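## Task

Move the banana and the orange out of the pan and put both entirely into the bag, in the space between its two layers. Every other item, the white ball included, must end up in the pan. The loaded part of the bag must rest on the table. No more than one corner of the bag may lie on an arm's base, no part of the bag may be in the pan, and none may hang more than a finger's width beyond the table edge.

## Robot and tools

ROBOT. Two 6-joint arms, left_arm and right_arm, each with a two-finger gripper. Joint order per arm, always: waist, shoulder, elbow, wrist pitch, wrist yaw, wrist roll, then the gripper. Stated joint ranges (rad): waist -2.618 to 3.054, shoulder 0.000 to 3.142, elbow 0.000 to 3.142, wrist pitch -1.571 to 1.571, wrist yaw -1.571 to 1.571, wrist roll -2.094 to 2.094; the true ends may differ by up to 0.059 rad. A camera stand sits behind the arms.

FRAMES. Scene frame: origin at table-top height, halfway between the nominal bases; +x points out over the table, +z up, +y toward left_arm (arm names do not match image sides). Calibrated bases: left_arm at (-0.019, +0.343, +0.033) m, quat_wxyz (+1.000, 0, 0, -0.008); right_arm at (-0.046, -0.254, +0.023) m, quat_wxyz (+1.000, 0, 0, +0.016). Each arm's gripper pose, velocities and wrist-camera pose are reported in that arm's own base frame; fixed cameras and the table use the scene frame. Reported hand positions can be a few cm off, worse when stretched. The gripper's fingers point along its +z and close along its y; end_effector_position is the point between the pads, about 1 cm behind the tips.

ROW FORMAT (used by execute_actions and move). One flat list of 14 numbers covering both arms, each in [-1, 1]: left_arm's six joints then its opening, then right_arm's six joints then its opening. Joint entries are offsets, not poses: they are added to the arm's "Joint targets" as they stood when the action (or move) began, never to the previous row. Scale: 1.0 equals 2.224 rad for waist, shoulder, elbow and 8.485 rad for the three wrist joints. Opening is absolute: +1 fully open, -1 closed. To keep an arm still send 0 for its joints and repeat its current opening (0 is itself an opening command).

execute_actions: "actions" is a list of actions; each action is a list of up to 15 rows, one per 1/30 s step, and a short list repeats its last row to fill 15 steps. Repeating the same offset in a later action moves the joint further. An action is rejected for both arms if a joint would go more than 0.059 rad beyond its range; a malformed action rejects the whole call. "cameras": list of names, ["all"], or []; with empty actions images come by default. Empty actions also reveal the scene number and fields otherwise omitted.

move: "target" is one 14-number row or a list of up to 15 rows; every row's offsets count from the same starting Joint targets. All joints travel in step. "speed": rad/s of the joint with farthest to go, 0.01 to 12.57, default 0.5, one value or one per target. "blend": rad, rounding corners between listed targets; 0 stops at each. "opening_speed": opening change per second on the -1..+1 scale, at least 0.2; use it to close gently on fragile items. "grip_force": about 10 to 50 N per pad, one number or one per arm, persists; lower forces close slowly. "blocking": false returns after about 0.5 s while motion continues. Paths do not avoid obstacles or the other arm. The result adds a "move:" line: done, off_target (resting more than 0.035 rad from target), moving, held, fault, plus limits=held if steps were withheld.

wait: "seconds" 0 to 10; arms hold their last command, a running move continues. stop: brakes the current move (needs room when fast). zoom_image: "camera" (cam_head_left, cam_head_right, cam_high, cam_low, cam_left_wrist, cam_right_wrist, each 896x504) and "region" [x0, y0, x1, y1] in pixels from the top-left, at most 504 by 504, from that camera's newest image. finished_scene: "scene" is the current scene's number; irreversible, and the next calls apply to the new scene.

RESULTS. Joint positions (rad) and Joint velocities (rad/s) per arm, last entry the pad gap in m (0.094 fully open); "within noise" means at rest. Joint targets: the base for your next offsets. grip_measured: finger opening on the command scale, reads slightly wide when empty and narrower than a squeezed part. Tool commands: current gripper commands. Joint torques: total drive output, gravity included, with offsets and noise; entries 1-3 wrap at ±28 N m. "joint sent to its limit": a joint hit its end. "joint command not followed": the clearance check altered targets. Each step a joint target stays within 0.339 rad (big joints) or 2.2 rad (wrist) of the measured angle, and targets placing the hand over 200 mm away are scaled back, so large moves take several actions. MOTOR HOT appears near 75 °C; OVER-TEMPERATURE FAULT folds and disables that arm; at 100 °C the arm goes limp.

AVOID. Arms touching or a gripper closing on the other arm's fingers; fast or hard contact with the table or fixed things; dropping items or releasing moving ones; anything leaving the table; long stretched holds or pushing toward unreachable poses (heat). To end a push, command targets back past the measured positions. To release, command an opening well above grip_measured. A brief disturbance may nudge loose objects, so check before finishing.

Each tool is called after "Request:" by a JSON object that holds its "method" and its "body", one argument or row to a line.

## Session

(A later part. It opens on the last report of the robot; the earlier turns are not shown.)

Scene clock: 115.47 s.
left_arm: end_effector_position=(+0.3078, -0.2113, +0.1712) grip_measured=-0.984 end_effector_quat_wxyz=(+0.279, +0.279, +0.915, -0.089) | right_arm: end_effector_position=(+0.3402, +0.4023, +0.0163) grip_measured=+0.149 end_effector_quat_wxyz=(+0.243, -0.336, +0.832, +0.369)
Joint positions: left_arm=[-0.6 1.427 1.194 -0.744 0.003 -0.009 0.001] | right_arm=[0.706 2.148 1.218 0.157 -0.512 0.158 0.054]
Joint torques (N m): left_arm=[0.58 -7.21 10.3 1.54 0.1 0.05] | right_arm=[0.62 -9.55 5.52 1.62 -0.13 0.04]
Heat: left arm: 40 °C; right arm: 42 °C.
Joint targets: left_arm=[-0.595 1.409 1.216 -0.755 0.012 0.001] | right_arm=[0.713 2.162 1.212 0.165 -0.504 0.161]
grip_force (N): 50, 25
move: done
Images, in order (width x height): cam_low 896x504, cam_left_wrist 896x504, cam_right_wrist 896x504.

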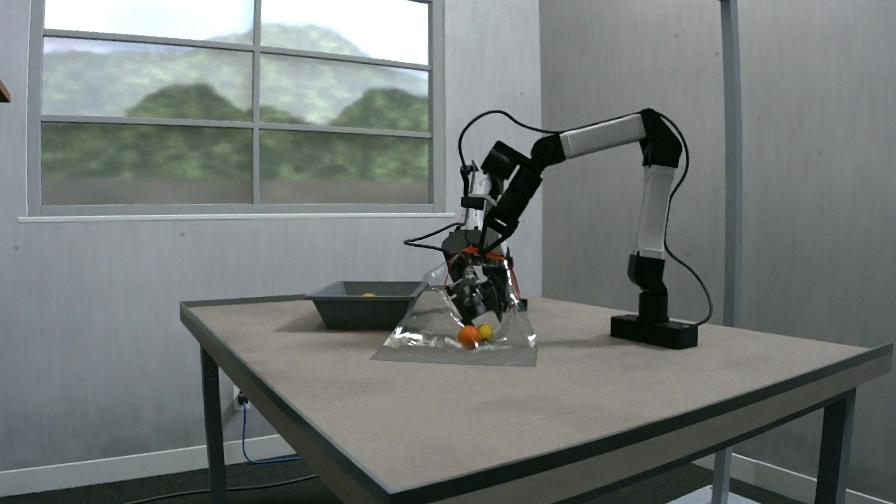

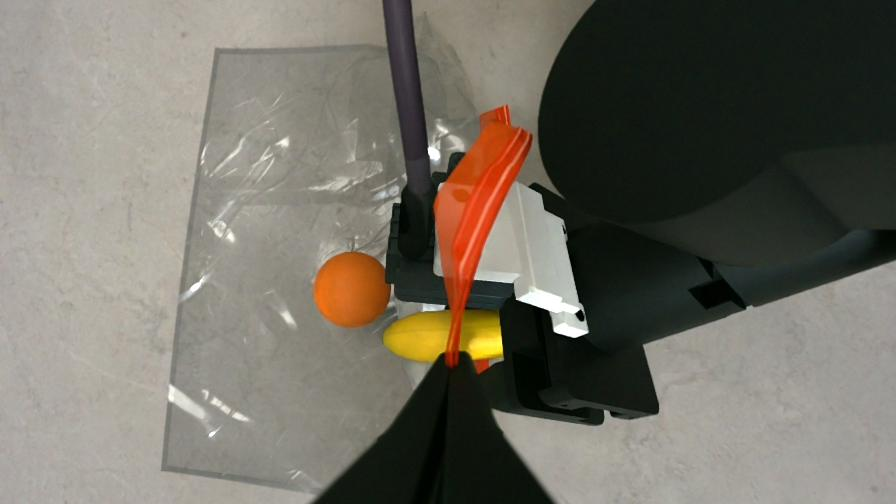

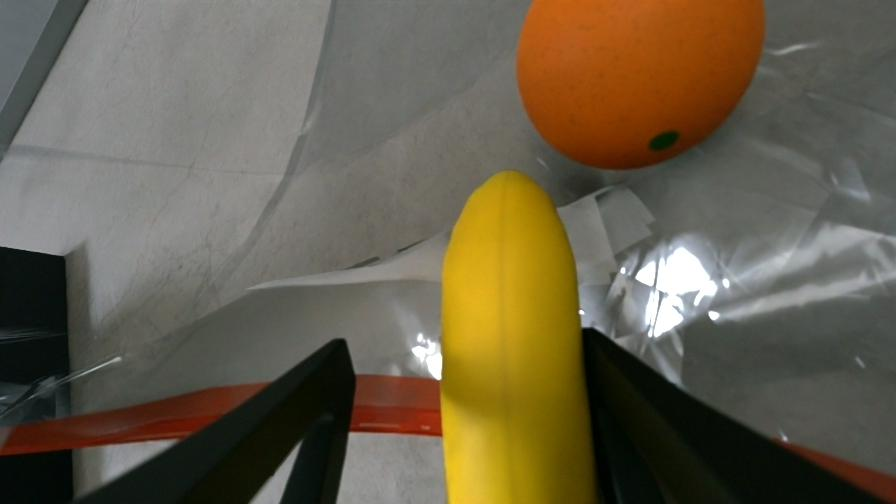

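Request:
{"method": "move", "body": {
  "target": [
    [0,0,0,0,0,0,-1,0,0,0,0,0,0,0.35],
    [0,0,0,0,0,0,-1,-0.0328,-0.0949,-0.0468,-0.011,-0.0074,-0.0057,0.35],
    [0,0,0,0,0,0,-1,-0.08,-0.1902,-0.0845,-0.0322,-0.0161,-0.0166,0.35]
  ],
  "blend": [0,0.05,0],
  "speed": 0.3,
  "opening_speed": 0.6,
  "cameras": ["cam_right_wrist","cam_low","cam_left_wrist"]
}}

Request:
{"method": "zoom_image", "body": {
  "camera": "cam_low",
  "region": [370, 200, 570, 370]
}}

Scene clock: 120.70 s.
left_arm: end_effector_position=(+0.3076, -0.2112, +0.1711) grip_measured=-0.984 end_effector_quat_wxyz=(+0.279, +0.279, +0.915, -0.089) | right_arm: end_effector_position=(+0.3208, +0.3113, +0.0881) grip_measured=+0.349 end_effector_quat_wxyz=(+0.239, -0.330, +0.834, +0.372)
Joint positions: left_arm=[-0.6 1.427 1.194 -0.744 0.003 -0.009 0.001] | right_arm=[0.539 1.774 1.029 -0.11 -0.629 0.029 0.063]
Joint torques (N m): left_arm=[0.57 -7.19 10.28 1.55 0.1 0.04] | right_arm=[-0.39 -11.32 6.01 1.42 -0.41 -0.09]
Heat: left arm: 40 °C; right arm: 43 °C.
Joint targets: left_arm=[-0.595 1.409 1.216 -0.755 0.012 0.001] | right_arm=[0.535 1.739 1.024 -0.108 -0.641 0.020]
grip_force (N): 50, 25
move: done
Images, in order (width x height): cam_low 896x504, cam_left_wrist 896x504, cam_right_wrist 896x504.

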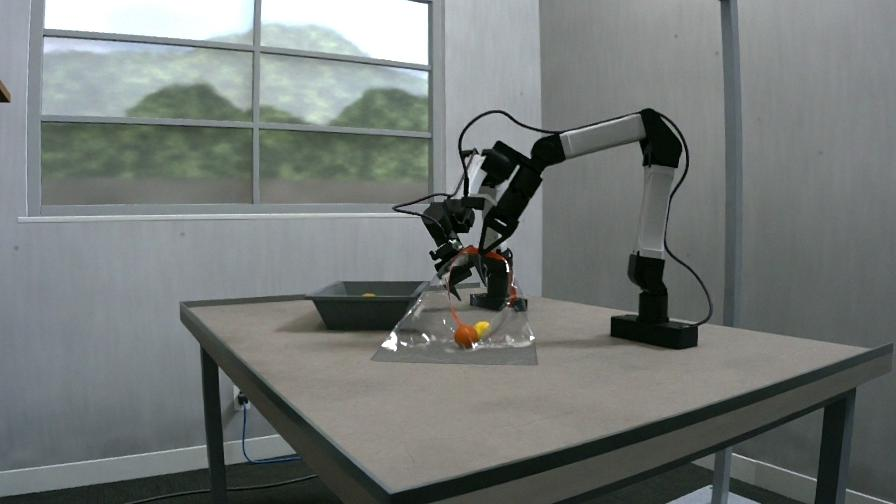

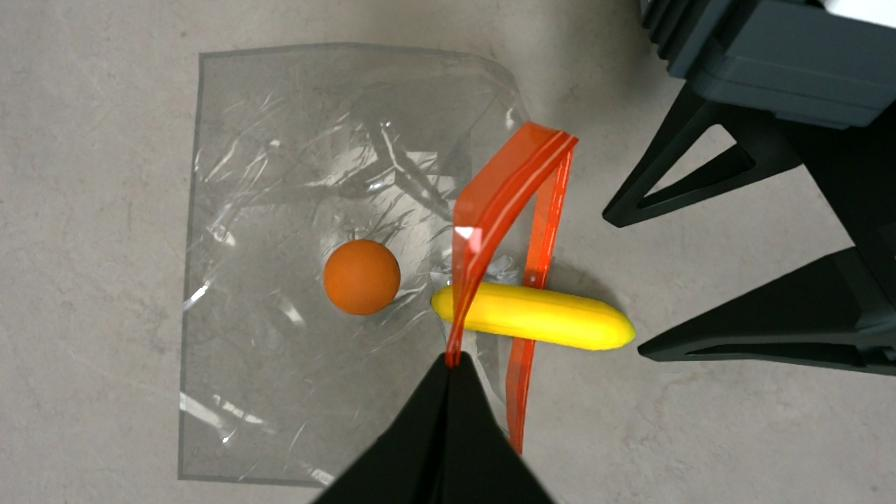

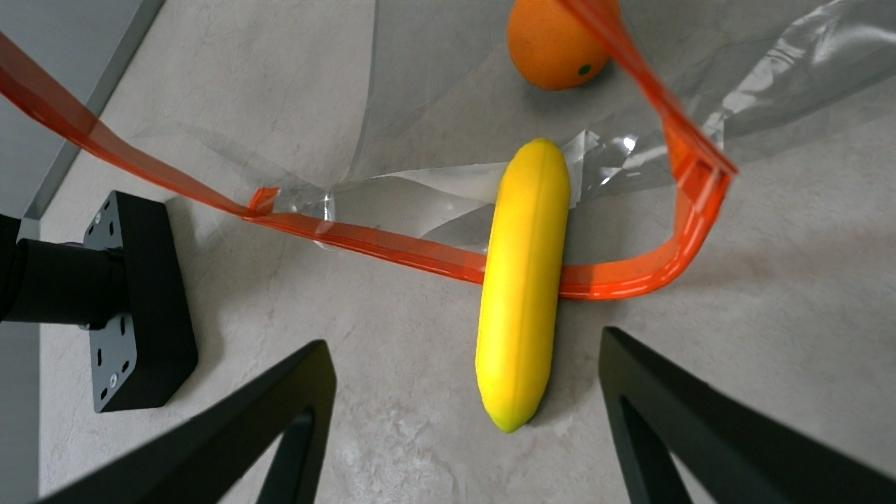

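Scaled by 2.520 from the camera's 896x504 image, which has a finer 1280x720 frame.

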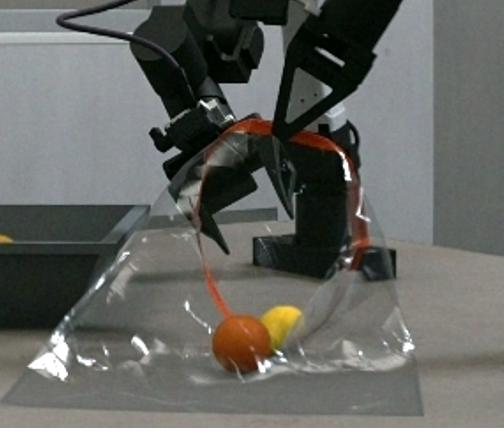

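Request:
{"method": "move", "body": {
  "target": [0,0,0,0,0,0,-1,0.1353,-0.0526,-0.2639,0.091,0.0779,-0.0024,0.3],
  "speed": 0.6,
  "cameras": ["cam_right_wrist","cam_low","cam_left_wrist"]
}}

Scene clock: 124.03 s.
left_arm: end_effector_position=(+0.3076, -0.2112, +0.1711) grip_measured=-0.984 end_effector_quat_wxyz=(+0.279, +0.279, +0.915, -0.089) | right_arm: end_effector_position=(+0.2663, +0.2879, +0.0342) grip_measured=+0.301 end_effector_quat_wxyz=(+0.440, -0.348, +0.806, +0.191)
Joint positions: left_arm=[-0.6 1.427 1.194 -0.744 0.003 -0.009 0.001] | right_arm=[0.829 1.652 0.439 0.642 0.01 0.007 0.061]
Joint torques (N m): left_arm=[0.59 -7.19 10.3 1.55 0.1 0.04] | right_arm=[0.69 -8.36 4.9 1.98 0.08 -0.05]
Heat: left arm: 41 °C; right arm: 42 °C.
Joint targets: left_arm=[-0.595 1.409 1.216 -0.755 0.012 0.001] | right_arm=[0.836 1.622 0.438 0.664 0.020 -0.001]
grip_force (N): 50, 25
move: done
Images, in order (width x height): cam_low 896x504, cam_left_wrist 896x504, cam_right_wrist 896x504.

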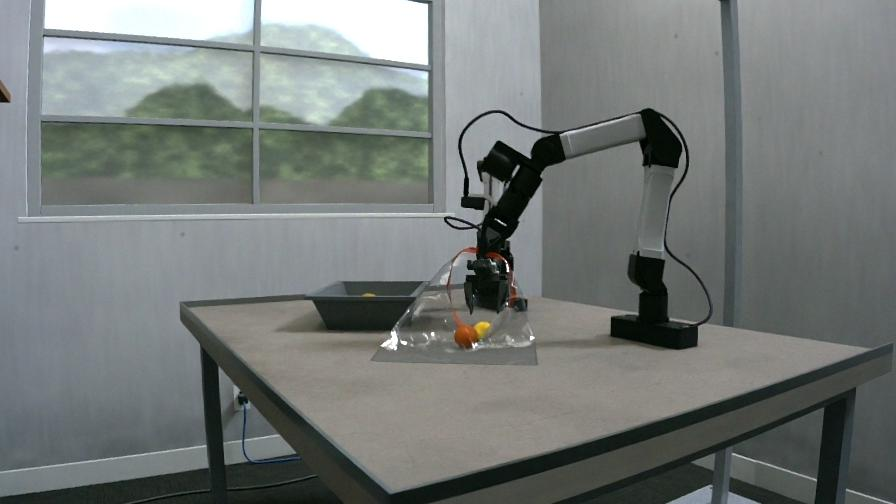

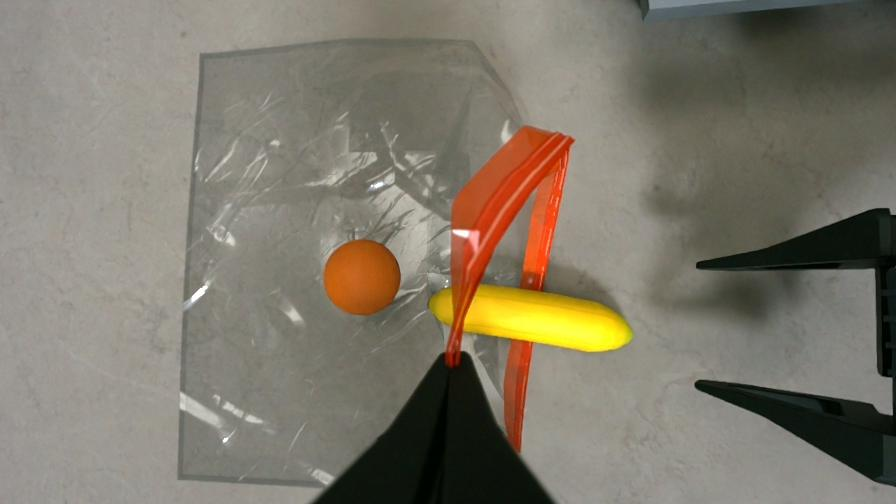

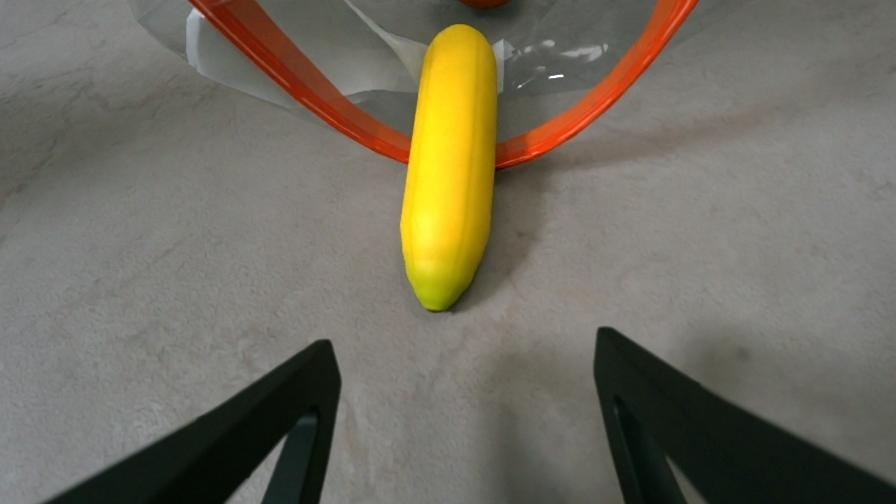

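Request:
{"method": "move", "body": {
  "target": [0,0,0,0,0,0,-1,0.0189,0.1646,0.103,0.0146,0.0088,0.0067,0.3],
  "speed": 0.35,
  "cameras": ["cam_right_wrist","cam_left_wrist"]
}}

Scene clock: 126.37 s.
left_arm: end_effector_position=(+0.3076, -0.2112, +0.1711) grip_measured=-0.984 end_effector_quat_wxyz=(+0.279, +0.279, +0.915, -0.089) | right_arm: end_effector_position=(+0.3009, +0.3344, -0.0005) grip_measured=+0.301 end_effector_quat_wxyz=(+0.448, -0.331, +0.811, +0.180)
Joint positions: left_arm=[-0.6 1.427 1.194 -0.744 0.003 -0.009 0.001] | right_arm=[0.871 1.977 0.646 0.766 0.084 0.048 0.061]
Joint torques (N m): left_arm=[0.61 -7.2 10.29 1.55 0.1 0.05] | right_arm=[0.7 -7.01 6.46 2.01 0.13 0.15]
Heat: left arm: 41 °C; right arm: 42 °C.
Joint targets: left_arm=[-0.595 1.409 1.216 -0.755 0.012 0.001] | right_arm=[0.878 1.988 0.667 0.787 0.095 0.056]
grip_force (N): 50, 25
move: done
Images, in order (width x height): cam_left_wrist 896x504, cam_right_wrist 896x504.

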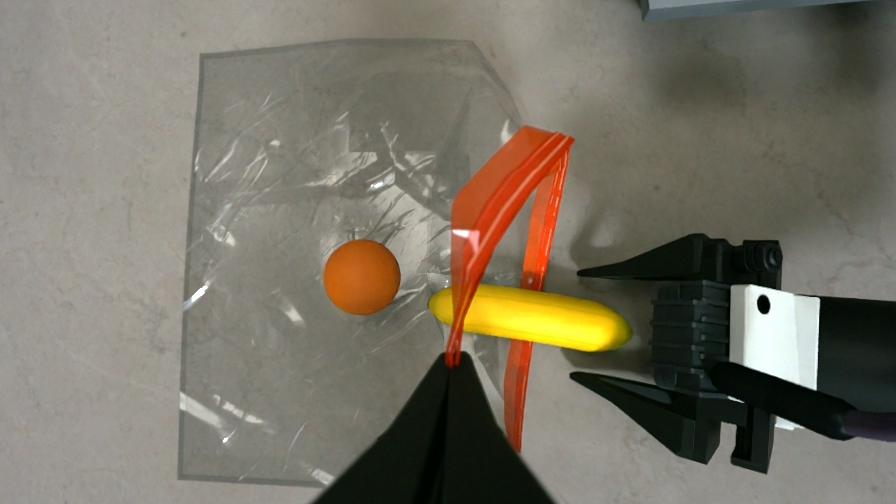

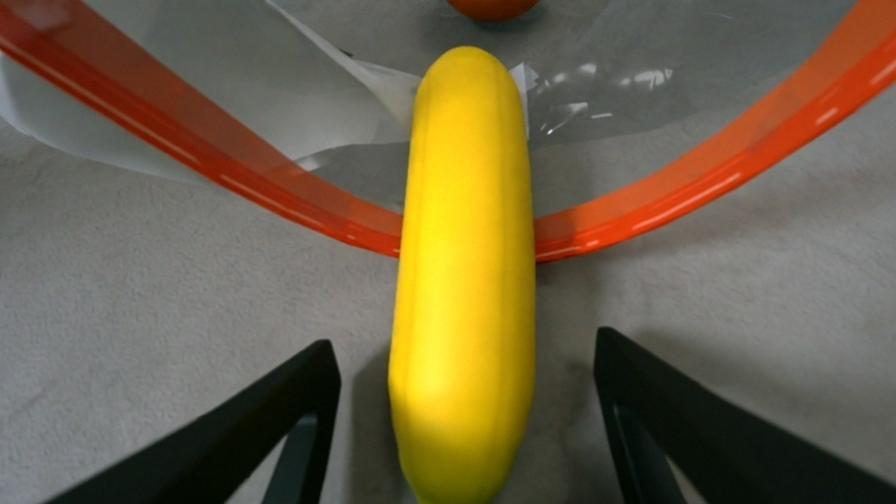

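Request:
{"method": "move", "body": {
  "target": [0,0,0,0,0,0,-1,0,0,0,0,0,0,-0.55],
  "opening_speed": 0.6,
  "cameras": ["cam_right_wrist"]
}}

Scene clock: 130.30 s.
left_arm: end_effector_position=(+0.3076, -0.2112, +0.1711) grip_measured=-0.984 end_effector_quat_wxyz=(+0.279, +0.279, +0.915, -0.089) | right_arm: end_effector_position=(+0.3010, +0.3344, -0.0003) grip_measured=-0.426 end_effector_quat_wxyz=(+0.448, -0.331, +0.811, +0.180)
Joint positions: left_arm=[-0.6 1.427 1.194 -0.744 0.003 -0.009 0.001] | right_arm=[0.871 1.977 0.646 0.767 0.085 0.049 0.027]
Joint torques (N m): left_arm=[0.59 -7.21 10.24 1.55 0.1 0.05] | right_arm=[0.72 -7.01 6.48 2.01 0.1 0.12]
Heat: left arm: 41 °C; right arm: 41 °C.
Joint targets: left_arm=[-0.595 1.409 1.216 -0.755 0.012 0.001] | right_arm=[0.878 1.988 0.667 0.788 0.094 0.056]
grip_force (N): 50, 25
move: done
Images, in order (width x height): cam_right_wrist 896x504.

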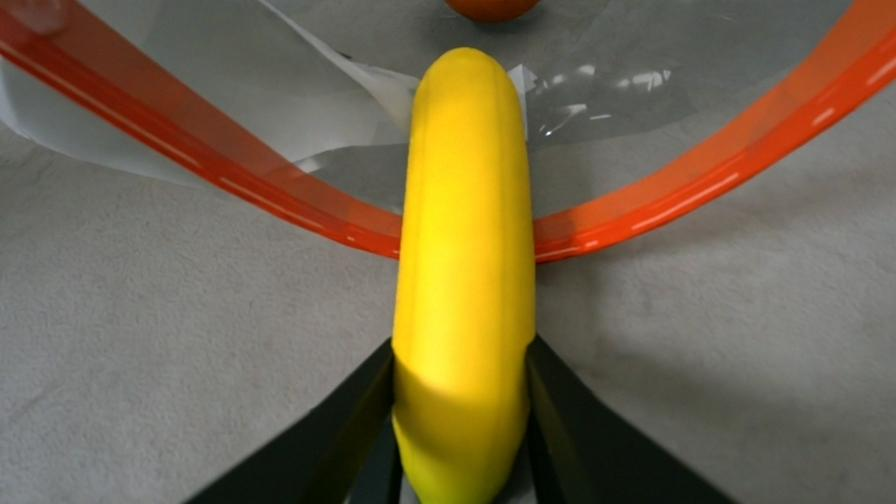

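Request:
{"method": "move", "body": {
  "target": [
    [0,0,0,0,0,0,-1,0,0,0,0,0,0,-0.62],
    [0,0,0,0,0,0,-1,-0.0441,-0.4375,0.0117,-0.1275,-0.0205,-0.0137,-0.62]
  ],
  "speed": 0.4,
  "opening_speed": 0.6,
  "cameras": ["cam_right_wrist","cam_left_wrist","cam_low"]
}}

Scene clock: 134.77 s.
left_arm: end_effector_position=(+0.3076, -0.2112, +0.1711) grip_measured=-0.984 end_effector_quat_wxyz=(+0.279, +0.279, +0.915, -0.089) | right_arm: end_effector_position=(+0.2235, +0.2413, +0.1548) grip_measured=-0.434 end_effector_quat_wxyz=(+0.396, -0.380, +0.815, +0.186)
Joint positions: left_arm=[-0.6 1.427 1.194 -0.744 0.003 -0.009 0.001] | right_arm=[0.787 1.029 0.662 -0.3 -0.069 -0.052 0.027]
Joint torques (N m): left_arm=[0.62 -7.2 10.26 1.55 0.1 0.05] | right_arm=[-0.66 -3.96 10.3 1.77 -0.17 -0.06]
Heat: left arm: 41 °C; right arm: 41 °C.
Joint targets: left_arm=[-0.595 1.409 1.216 -0.755 0.012 0.001] | right_arm=[0.780 1.015 0.693 -0.294 -0.079 -0.060]
grip_force (N): 50, 25
move: done
Images, in order (width x height): cam_low 896x504, cam_left_wrist 896x504, cam_right_wrist 896x504.

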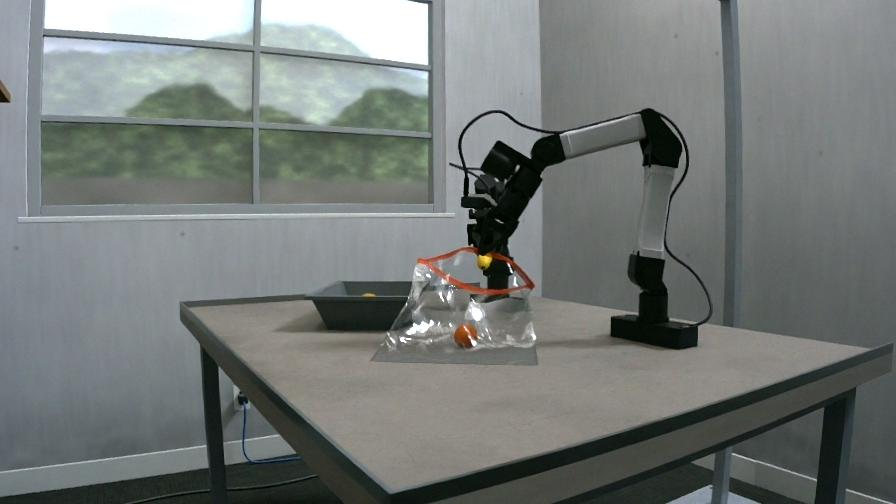

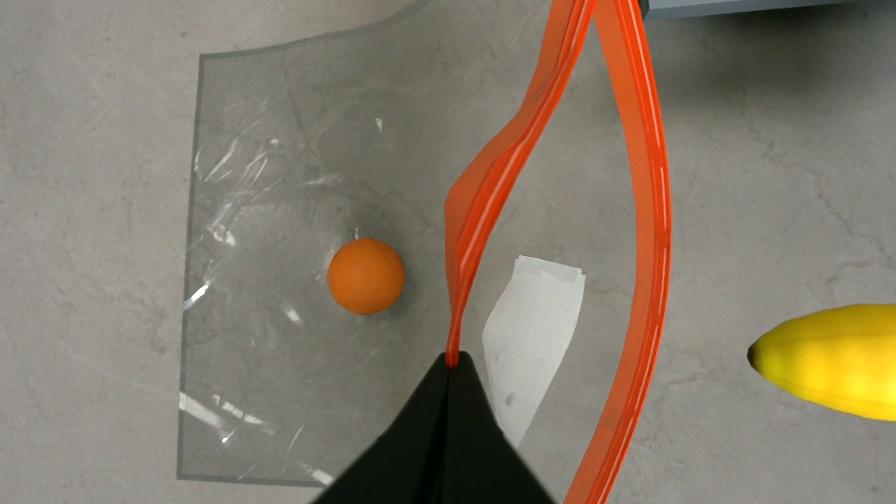

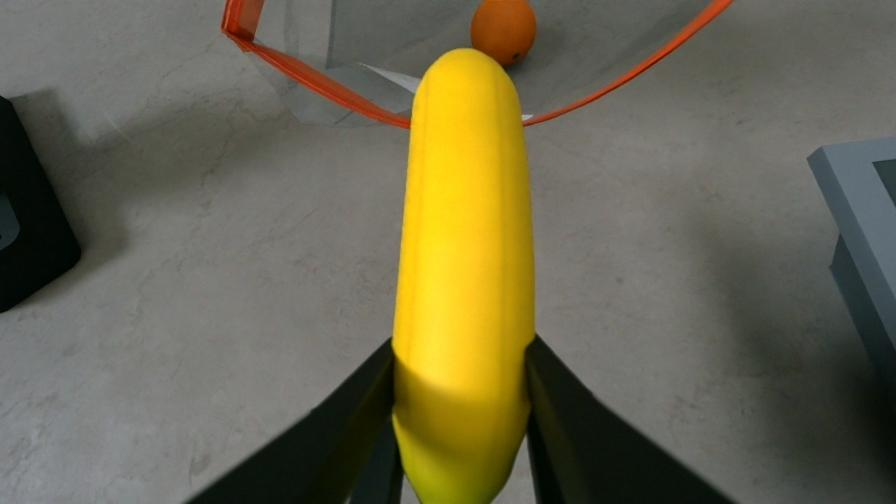

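Request:
{"method": "move", "body": {
  "target": [
    [0,0,0,0,0,0,-1,0.0171,0.1722,0.0481,0.0316,-0.0006,0,-0.62],
    [0,0,0,0,0,0,-1,0.0279,0.3179,0.1605,0.0405,0.0022,0.0012,-0.62]
  ],
  "speed": 0.4,
  "blend": 0.05,
  "cameras": ["cam_right_wrist","cam_left_wrist","cam_low"]
}}

Request:
{"method": "zoom_image", "body": {
  "camera": "cam_low",
  "region": [370, 200, 570, 370]
}}

Scene clock: 137.73 s.
left_arm: end_effector_position=(+0.3076, -0.2112, +0.1711) grip_measured=-0.984 end_effector_quat_wxyz=(+0.279, +0.279, +0.915, -0.089) | right_arm: end_effector_position=(+0.3122, +0.3625, +0.1105) grip_measured=-0.434 end_effector_quat_wxyz=(+0.390, -0.400, +0.806, +0.195)
Joint positions: left_arm=[-0.6 1.427 1.194 -0.744 0.003 -0.009 0.001] | right_arm=[0.834 1.713 1.018 0.025 -0.07 -0.052 0.027]
Joint torques (N m): left_arm=[0.62 -7.2 10.28 1.54 0.1 0.05] | right_arm=[0.73 -7.21 9.84 1.94 0.02 0.07]
Heat: left arm: 41 °C; right arm: 40 °C.
Joint targets: left_arm=[-0.595 1.409 1.216 -0.755 0.012 0.001] | right_arm=[0.842 1.722 1.049 0.049 -0.061 -0.050]
grip_force (N): 50, 25
move: done
Images, in order (width x height): cam_low 896x504, cam_left_wrist 896x504, cam_right_wrist 896x504.

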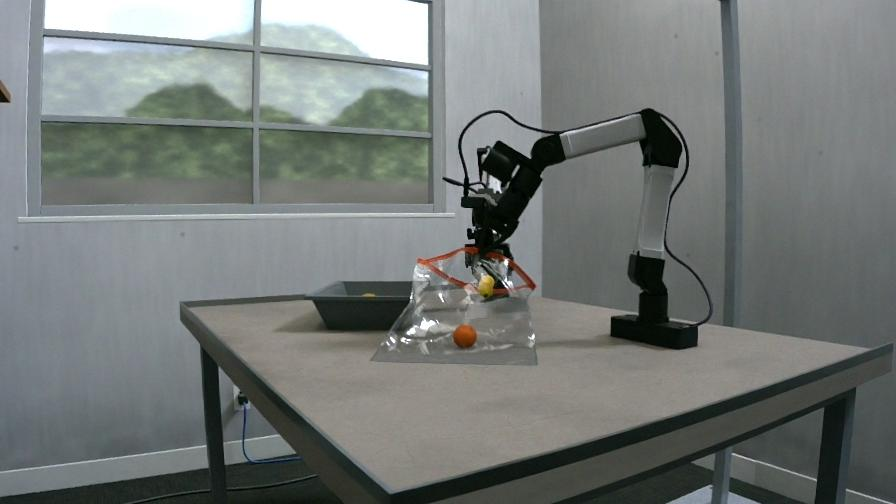

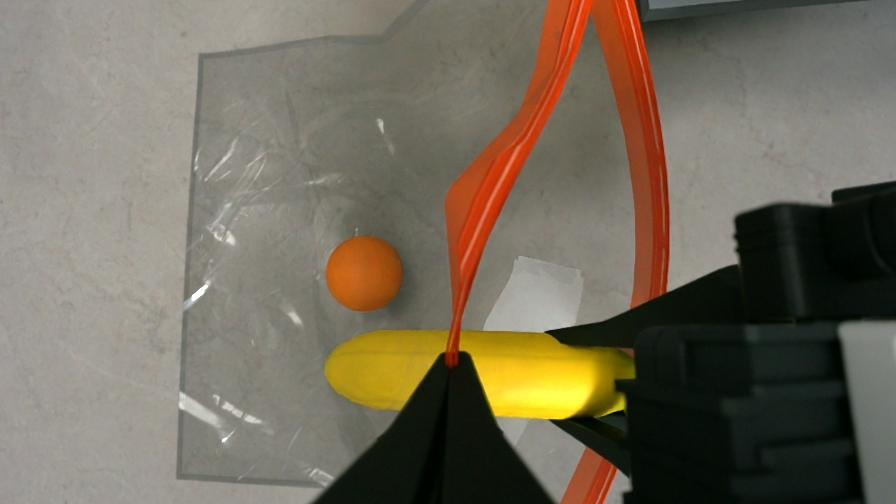

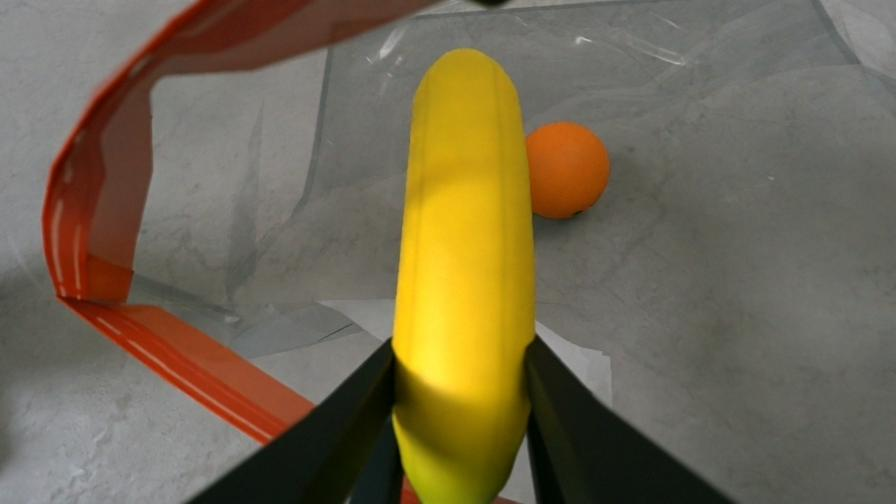

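Scaled by 2.520 from the camera's 896x504 image, which has a finer 1280x720 frame.

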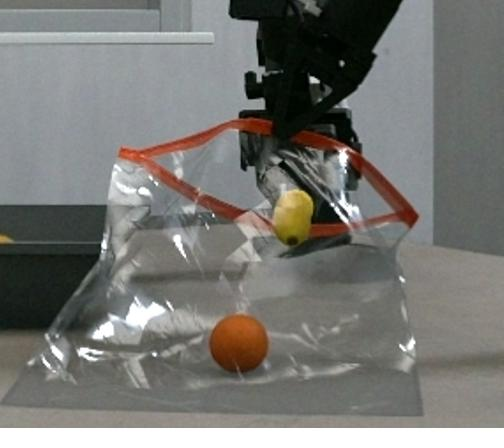

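Request:
{"method": "move", "body": {
  "target": [0,0,0,0,0,0,-1,0.0018,0.1214,-0.0472,0.0401,0.0006,0.0005,-0.62],
  "speed": 0.3,
  "cameras": ["cam_right_wrist","cam_left_wrist","cam_low"]
}}

Request:
{"method": "zoom_image", "body": {
  "camera": "cam_low",
  "region": [370, 200, 570, 370]
}}

Scene clock: 140.07 s.
left_arm: end_effector_position=(+0.3076, -0.2112, +0.1711) grip_measured=-0.984 end_effector_quat_wxyz=(+0.279, +0.279, +0.915, -0.089) | right_arm: end_effector_position=(+0.3232, +0.3762, +0.0208) grip_measured=-0.434 end_effector_quat_wxyz=(+0.390, -0.400, +0.806, +0.193)
Joint positions: left_arm=[-0.6 1.427 1.194 -0.744 0.003 -0.009 0.001] | right_arm=[0.838 1.983 0.945 0.367 -0.065 -0.052 0.027]
Joint torques (N m): left_arm=[0.59 -7.17 10.32 1.54 0.11 0.04] | right_arm=[0.77 -8.44 5.72 1.93 0.05 0.11]
Heat: left arm: 41 °C; right arm: 40 °C.
Joint targets: left_arm=[-0.595 1.409 1.216 -0.755 0.012 0.001] | right_arm=[0.846 1.992 0.945 0.389 -0.055 -0.046]
grip_force (N): 50, 25
move: done
Images, in order (width x height): cam_low 896x504, cam_left_wrist 896x504, cam_right_wrist 896x504.

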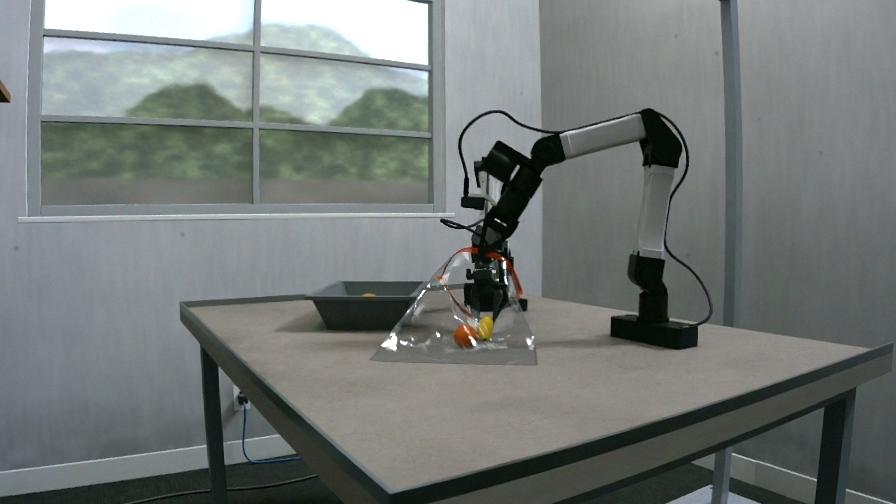

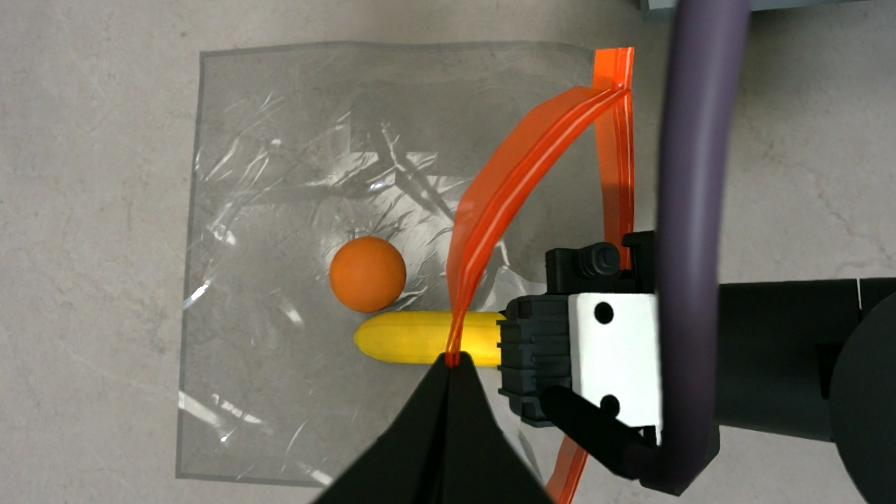

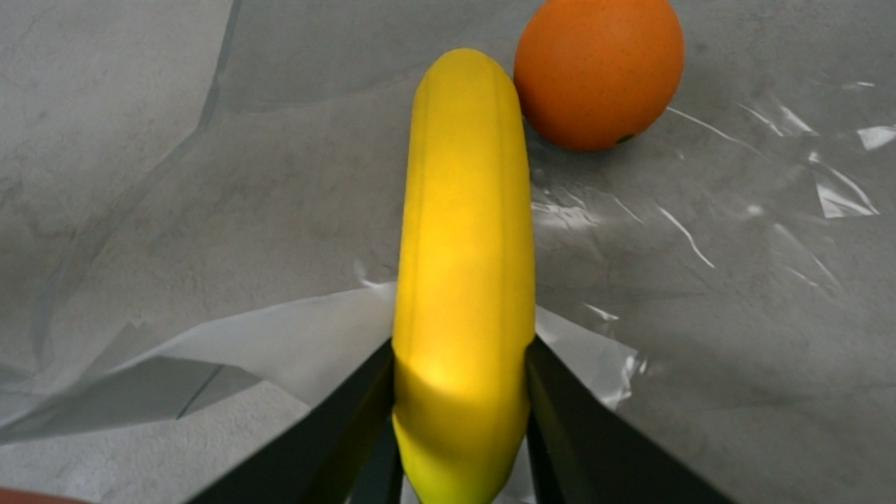

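Scaled by 2.520 from the camera's 896x504 image, which has a finer 1280x720 frame.

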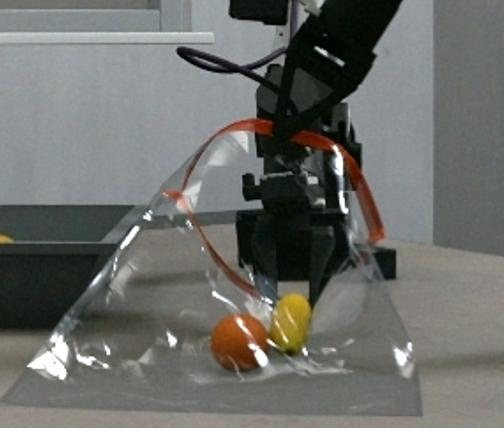

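Request:
{"method": "move", "body": {
  "target": [0,0,0,0,0,0,-1,0.004,0.0778,0.1021,0.0004,0.0006,0.0007,-0.62],
  "speed": 0.25,
  "cameras": ["cam_right_wrist","cam_left_wrist","cam_low"]
}}

Request:
{"method": "zoom_image", "body": {
  "camera": "cam_low",
  "region": [370, 200, 570, 370]
}}

Scene clock: 141.70 s.
left_arm: end_effector_position=(+0.3076, -0.2112, +0.1711) grip_measured=-0.984 end_effector_quat_wxyz=(+0.279, +0.279, +0.915, -0.089) | right_arm: end_effector_position=(+0.3540, +0.4163, +0.0130) grip_measured=-0.434 end_effector_quat_wxyz=(+0.406, -0.398, +0.798, +0.201)
Joint positions: left_arm=[-0.6 1.427 1.194 -0.744 0.003 -0.009 0.001] | right_arm=[0.847 2.151 1.146 0.373 -0.06 -0.047 0.027]
Joint torques (N m): left_arm=[0.61 -7.2 10.25 1.55 0.11 0.04] | right_arm=[0.76 -9.47 8.38 1.95 0.03 0.12]
Heat: left arm: 41 °C; right arm: 40 °C.
Joint targets: left_arm=[-0.595 1.409 1.216 -0.755 0.012 0.001] | right_arm=[0.855 2.165 1.172 0.393 -0.050 -0.040]
grip_force (N): 50, 25
move: done
Images, in order (width x height): cam_low 896x504, cam_left_wrist 896x504, cam_right_wrist 896x504.

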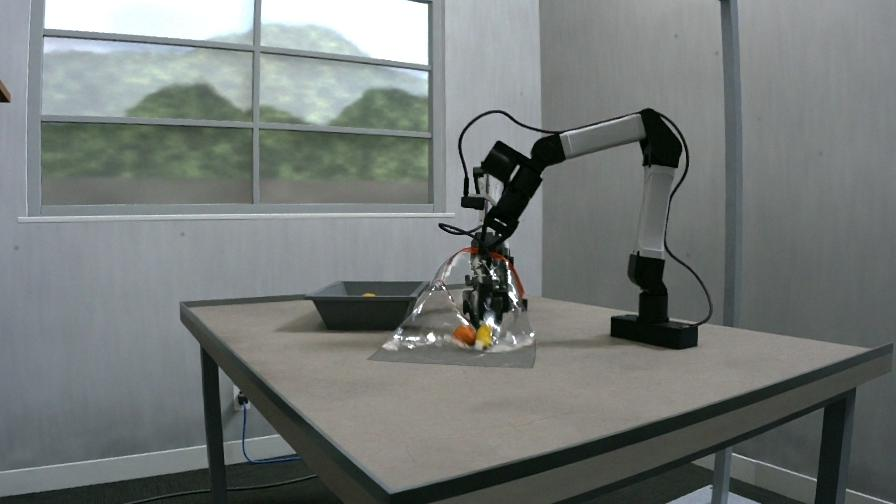

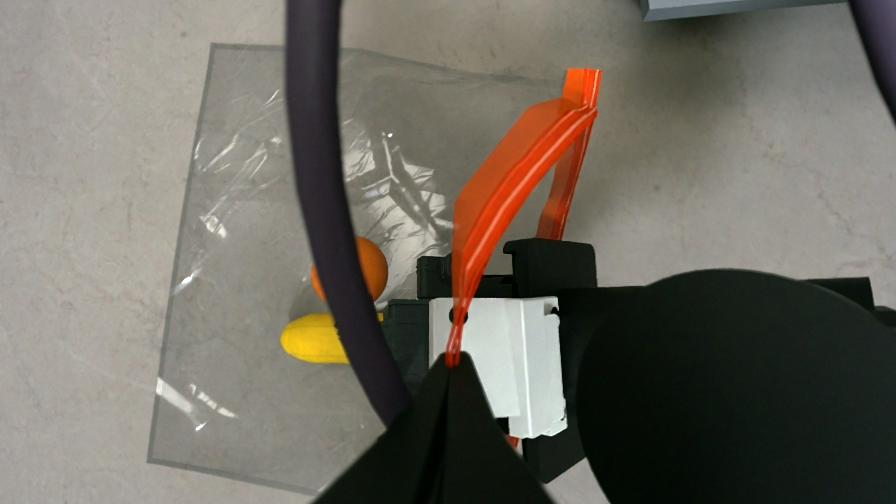

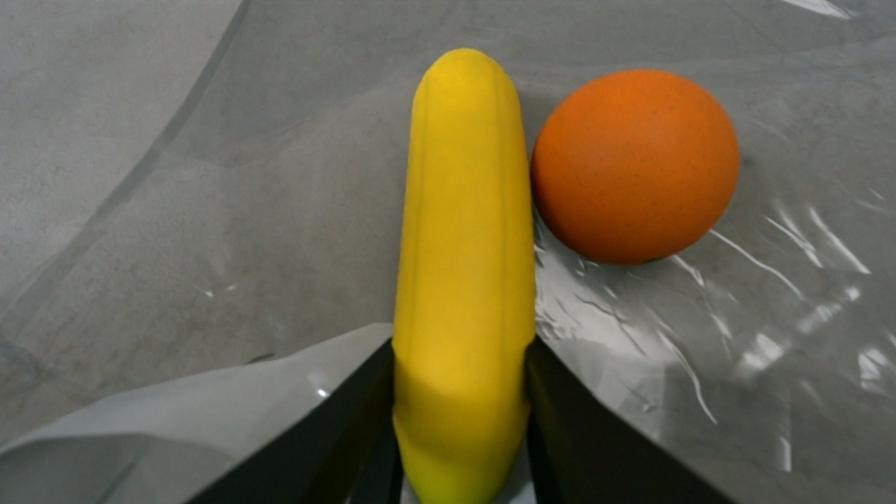

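Scaled by 2.520 from the camera's 896x504 image, which has a finer 1280x720 frame.

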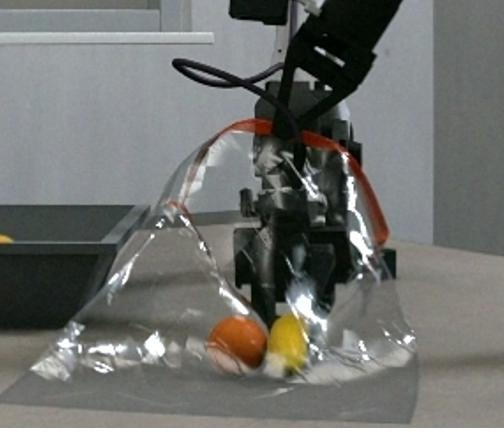

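Request:
{"method": "move", "body": {
  "target": [
    [0,0,0,0,0,0,-1,0,0.0099,0,0.0024,0,0,-0.62],
    [0,0,0,0,0,0,-1,0,0.0099,0,0.0024,0,0,0.25]
  ],
  "speed": 0.2,
  "opening_speed": 0.5,
  "cameras": ["cam_right_wrist","cam_left_wrist","cam_low"]
}}

Scene clock: 144.87 s.
left_arm: end_effector_position=(+0.3076, -0.2112, +0.1711) grip_measured=-0.984 end_effector_quat_wxyz=(+0.279, +0.279, +0.915, -0.089) | right_arm: end_effector_position=(+0.3549, +0.4171, +0.0066) grip_measured=+0.249 end_effector_quat_wxyz=(+0.407, -0.397, +0.798, +0.201)
Joint positions: left_arm=[-0.6 1.427 1.194 -0.744 0.003 -0.009 0.001] | right_arm=[0.847 2.172 1.146 0.395 -0.059 -0.047 0.059]
Joint torques (N m): left_arm=[0.59 -7.19 10.26 1.55 0.1 0.05] | right_arm=[0.77 -9.43 8.29 1.93 0.04 0.12]
Heat: left arm: 41 °C; right arm: 40 °C.
Joint targets: left_arm=[-0.595 1.409 1.216 -0.755 0.012 0.001] | right_arm=[0.855 2.187 1.172 0.413 -0.050 -0.040]
grip_force (N): 50, 25
move: done
Images, in order (width x height): cam_low 896x504, cam_left_wrist 896x504, cam_right_wrist 896x504.

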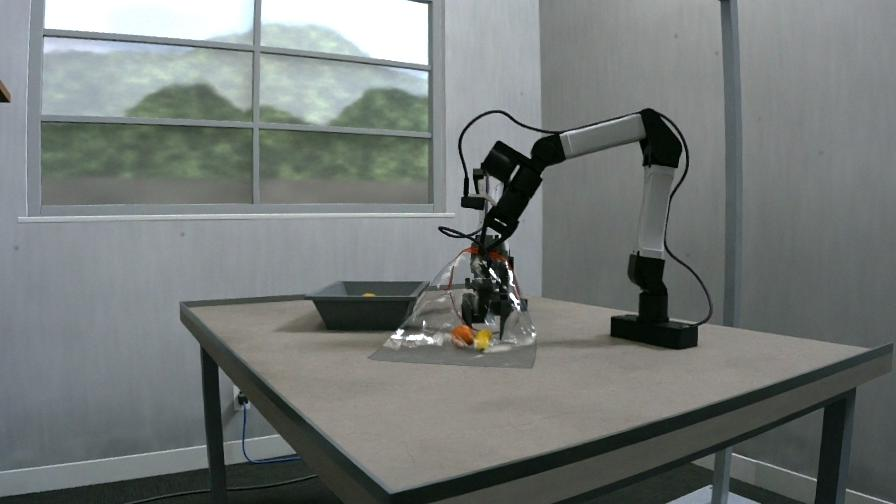

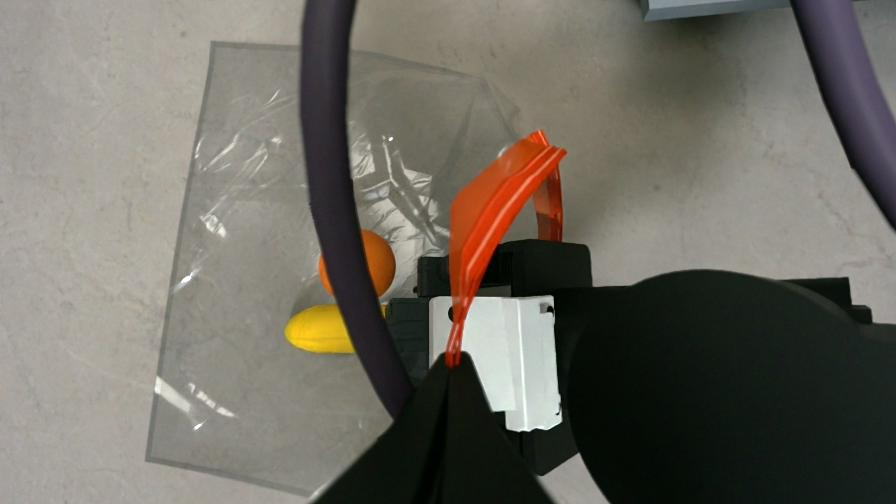

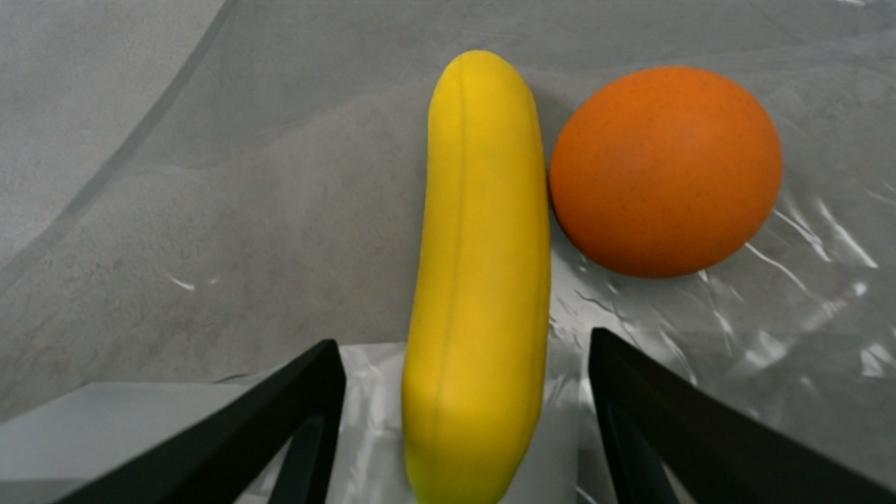

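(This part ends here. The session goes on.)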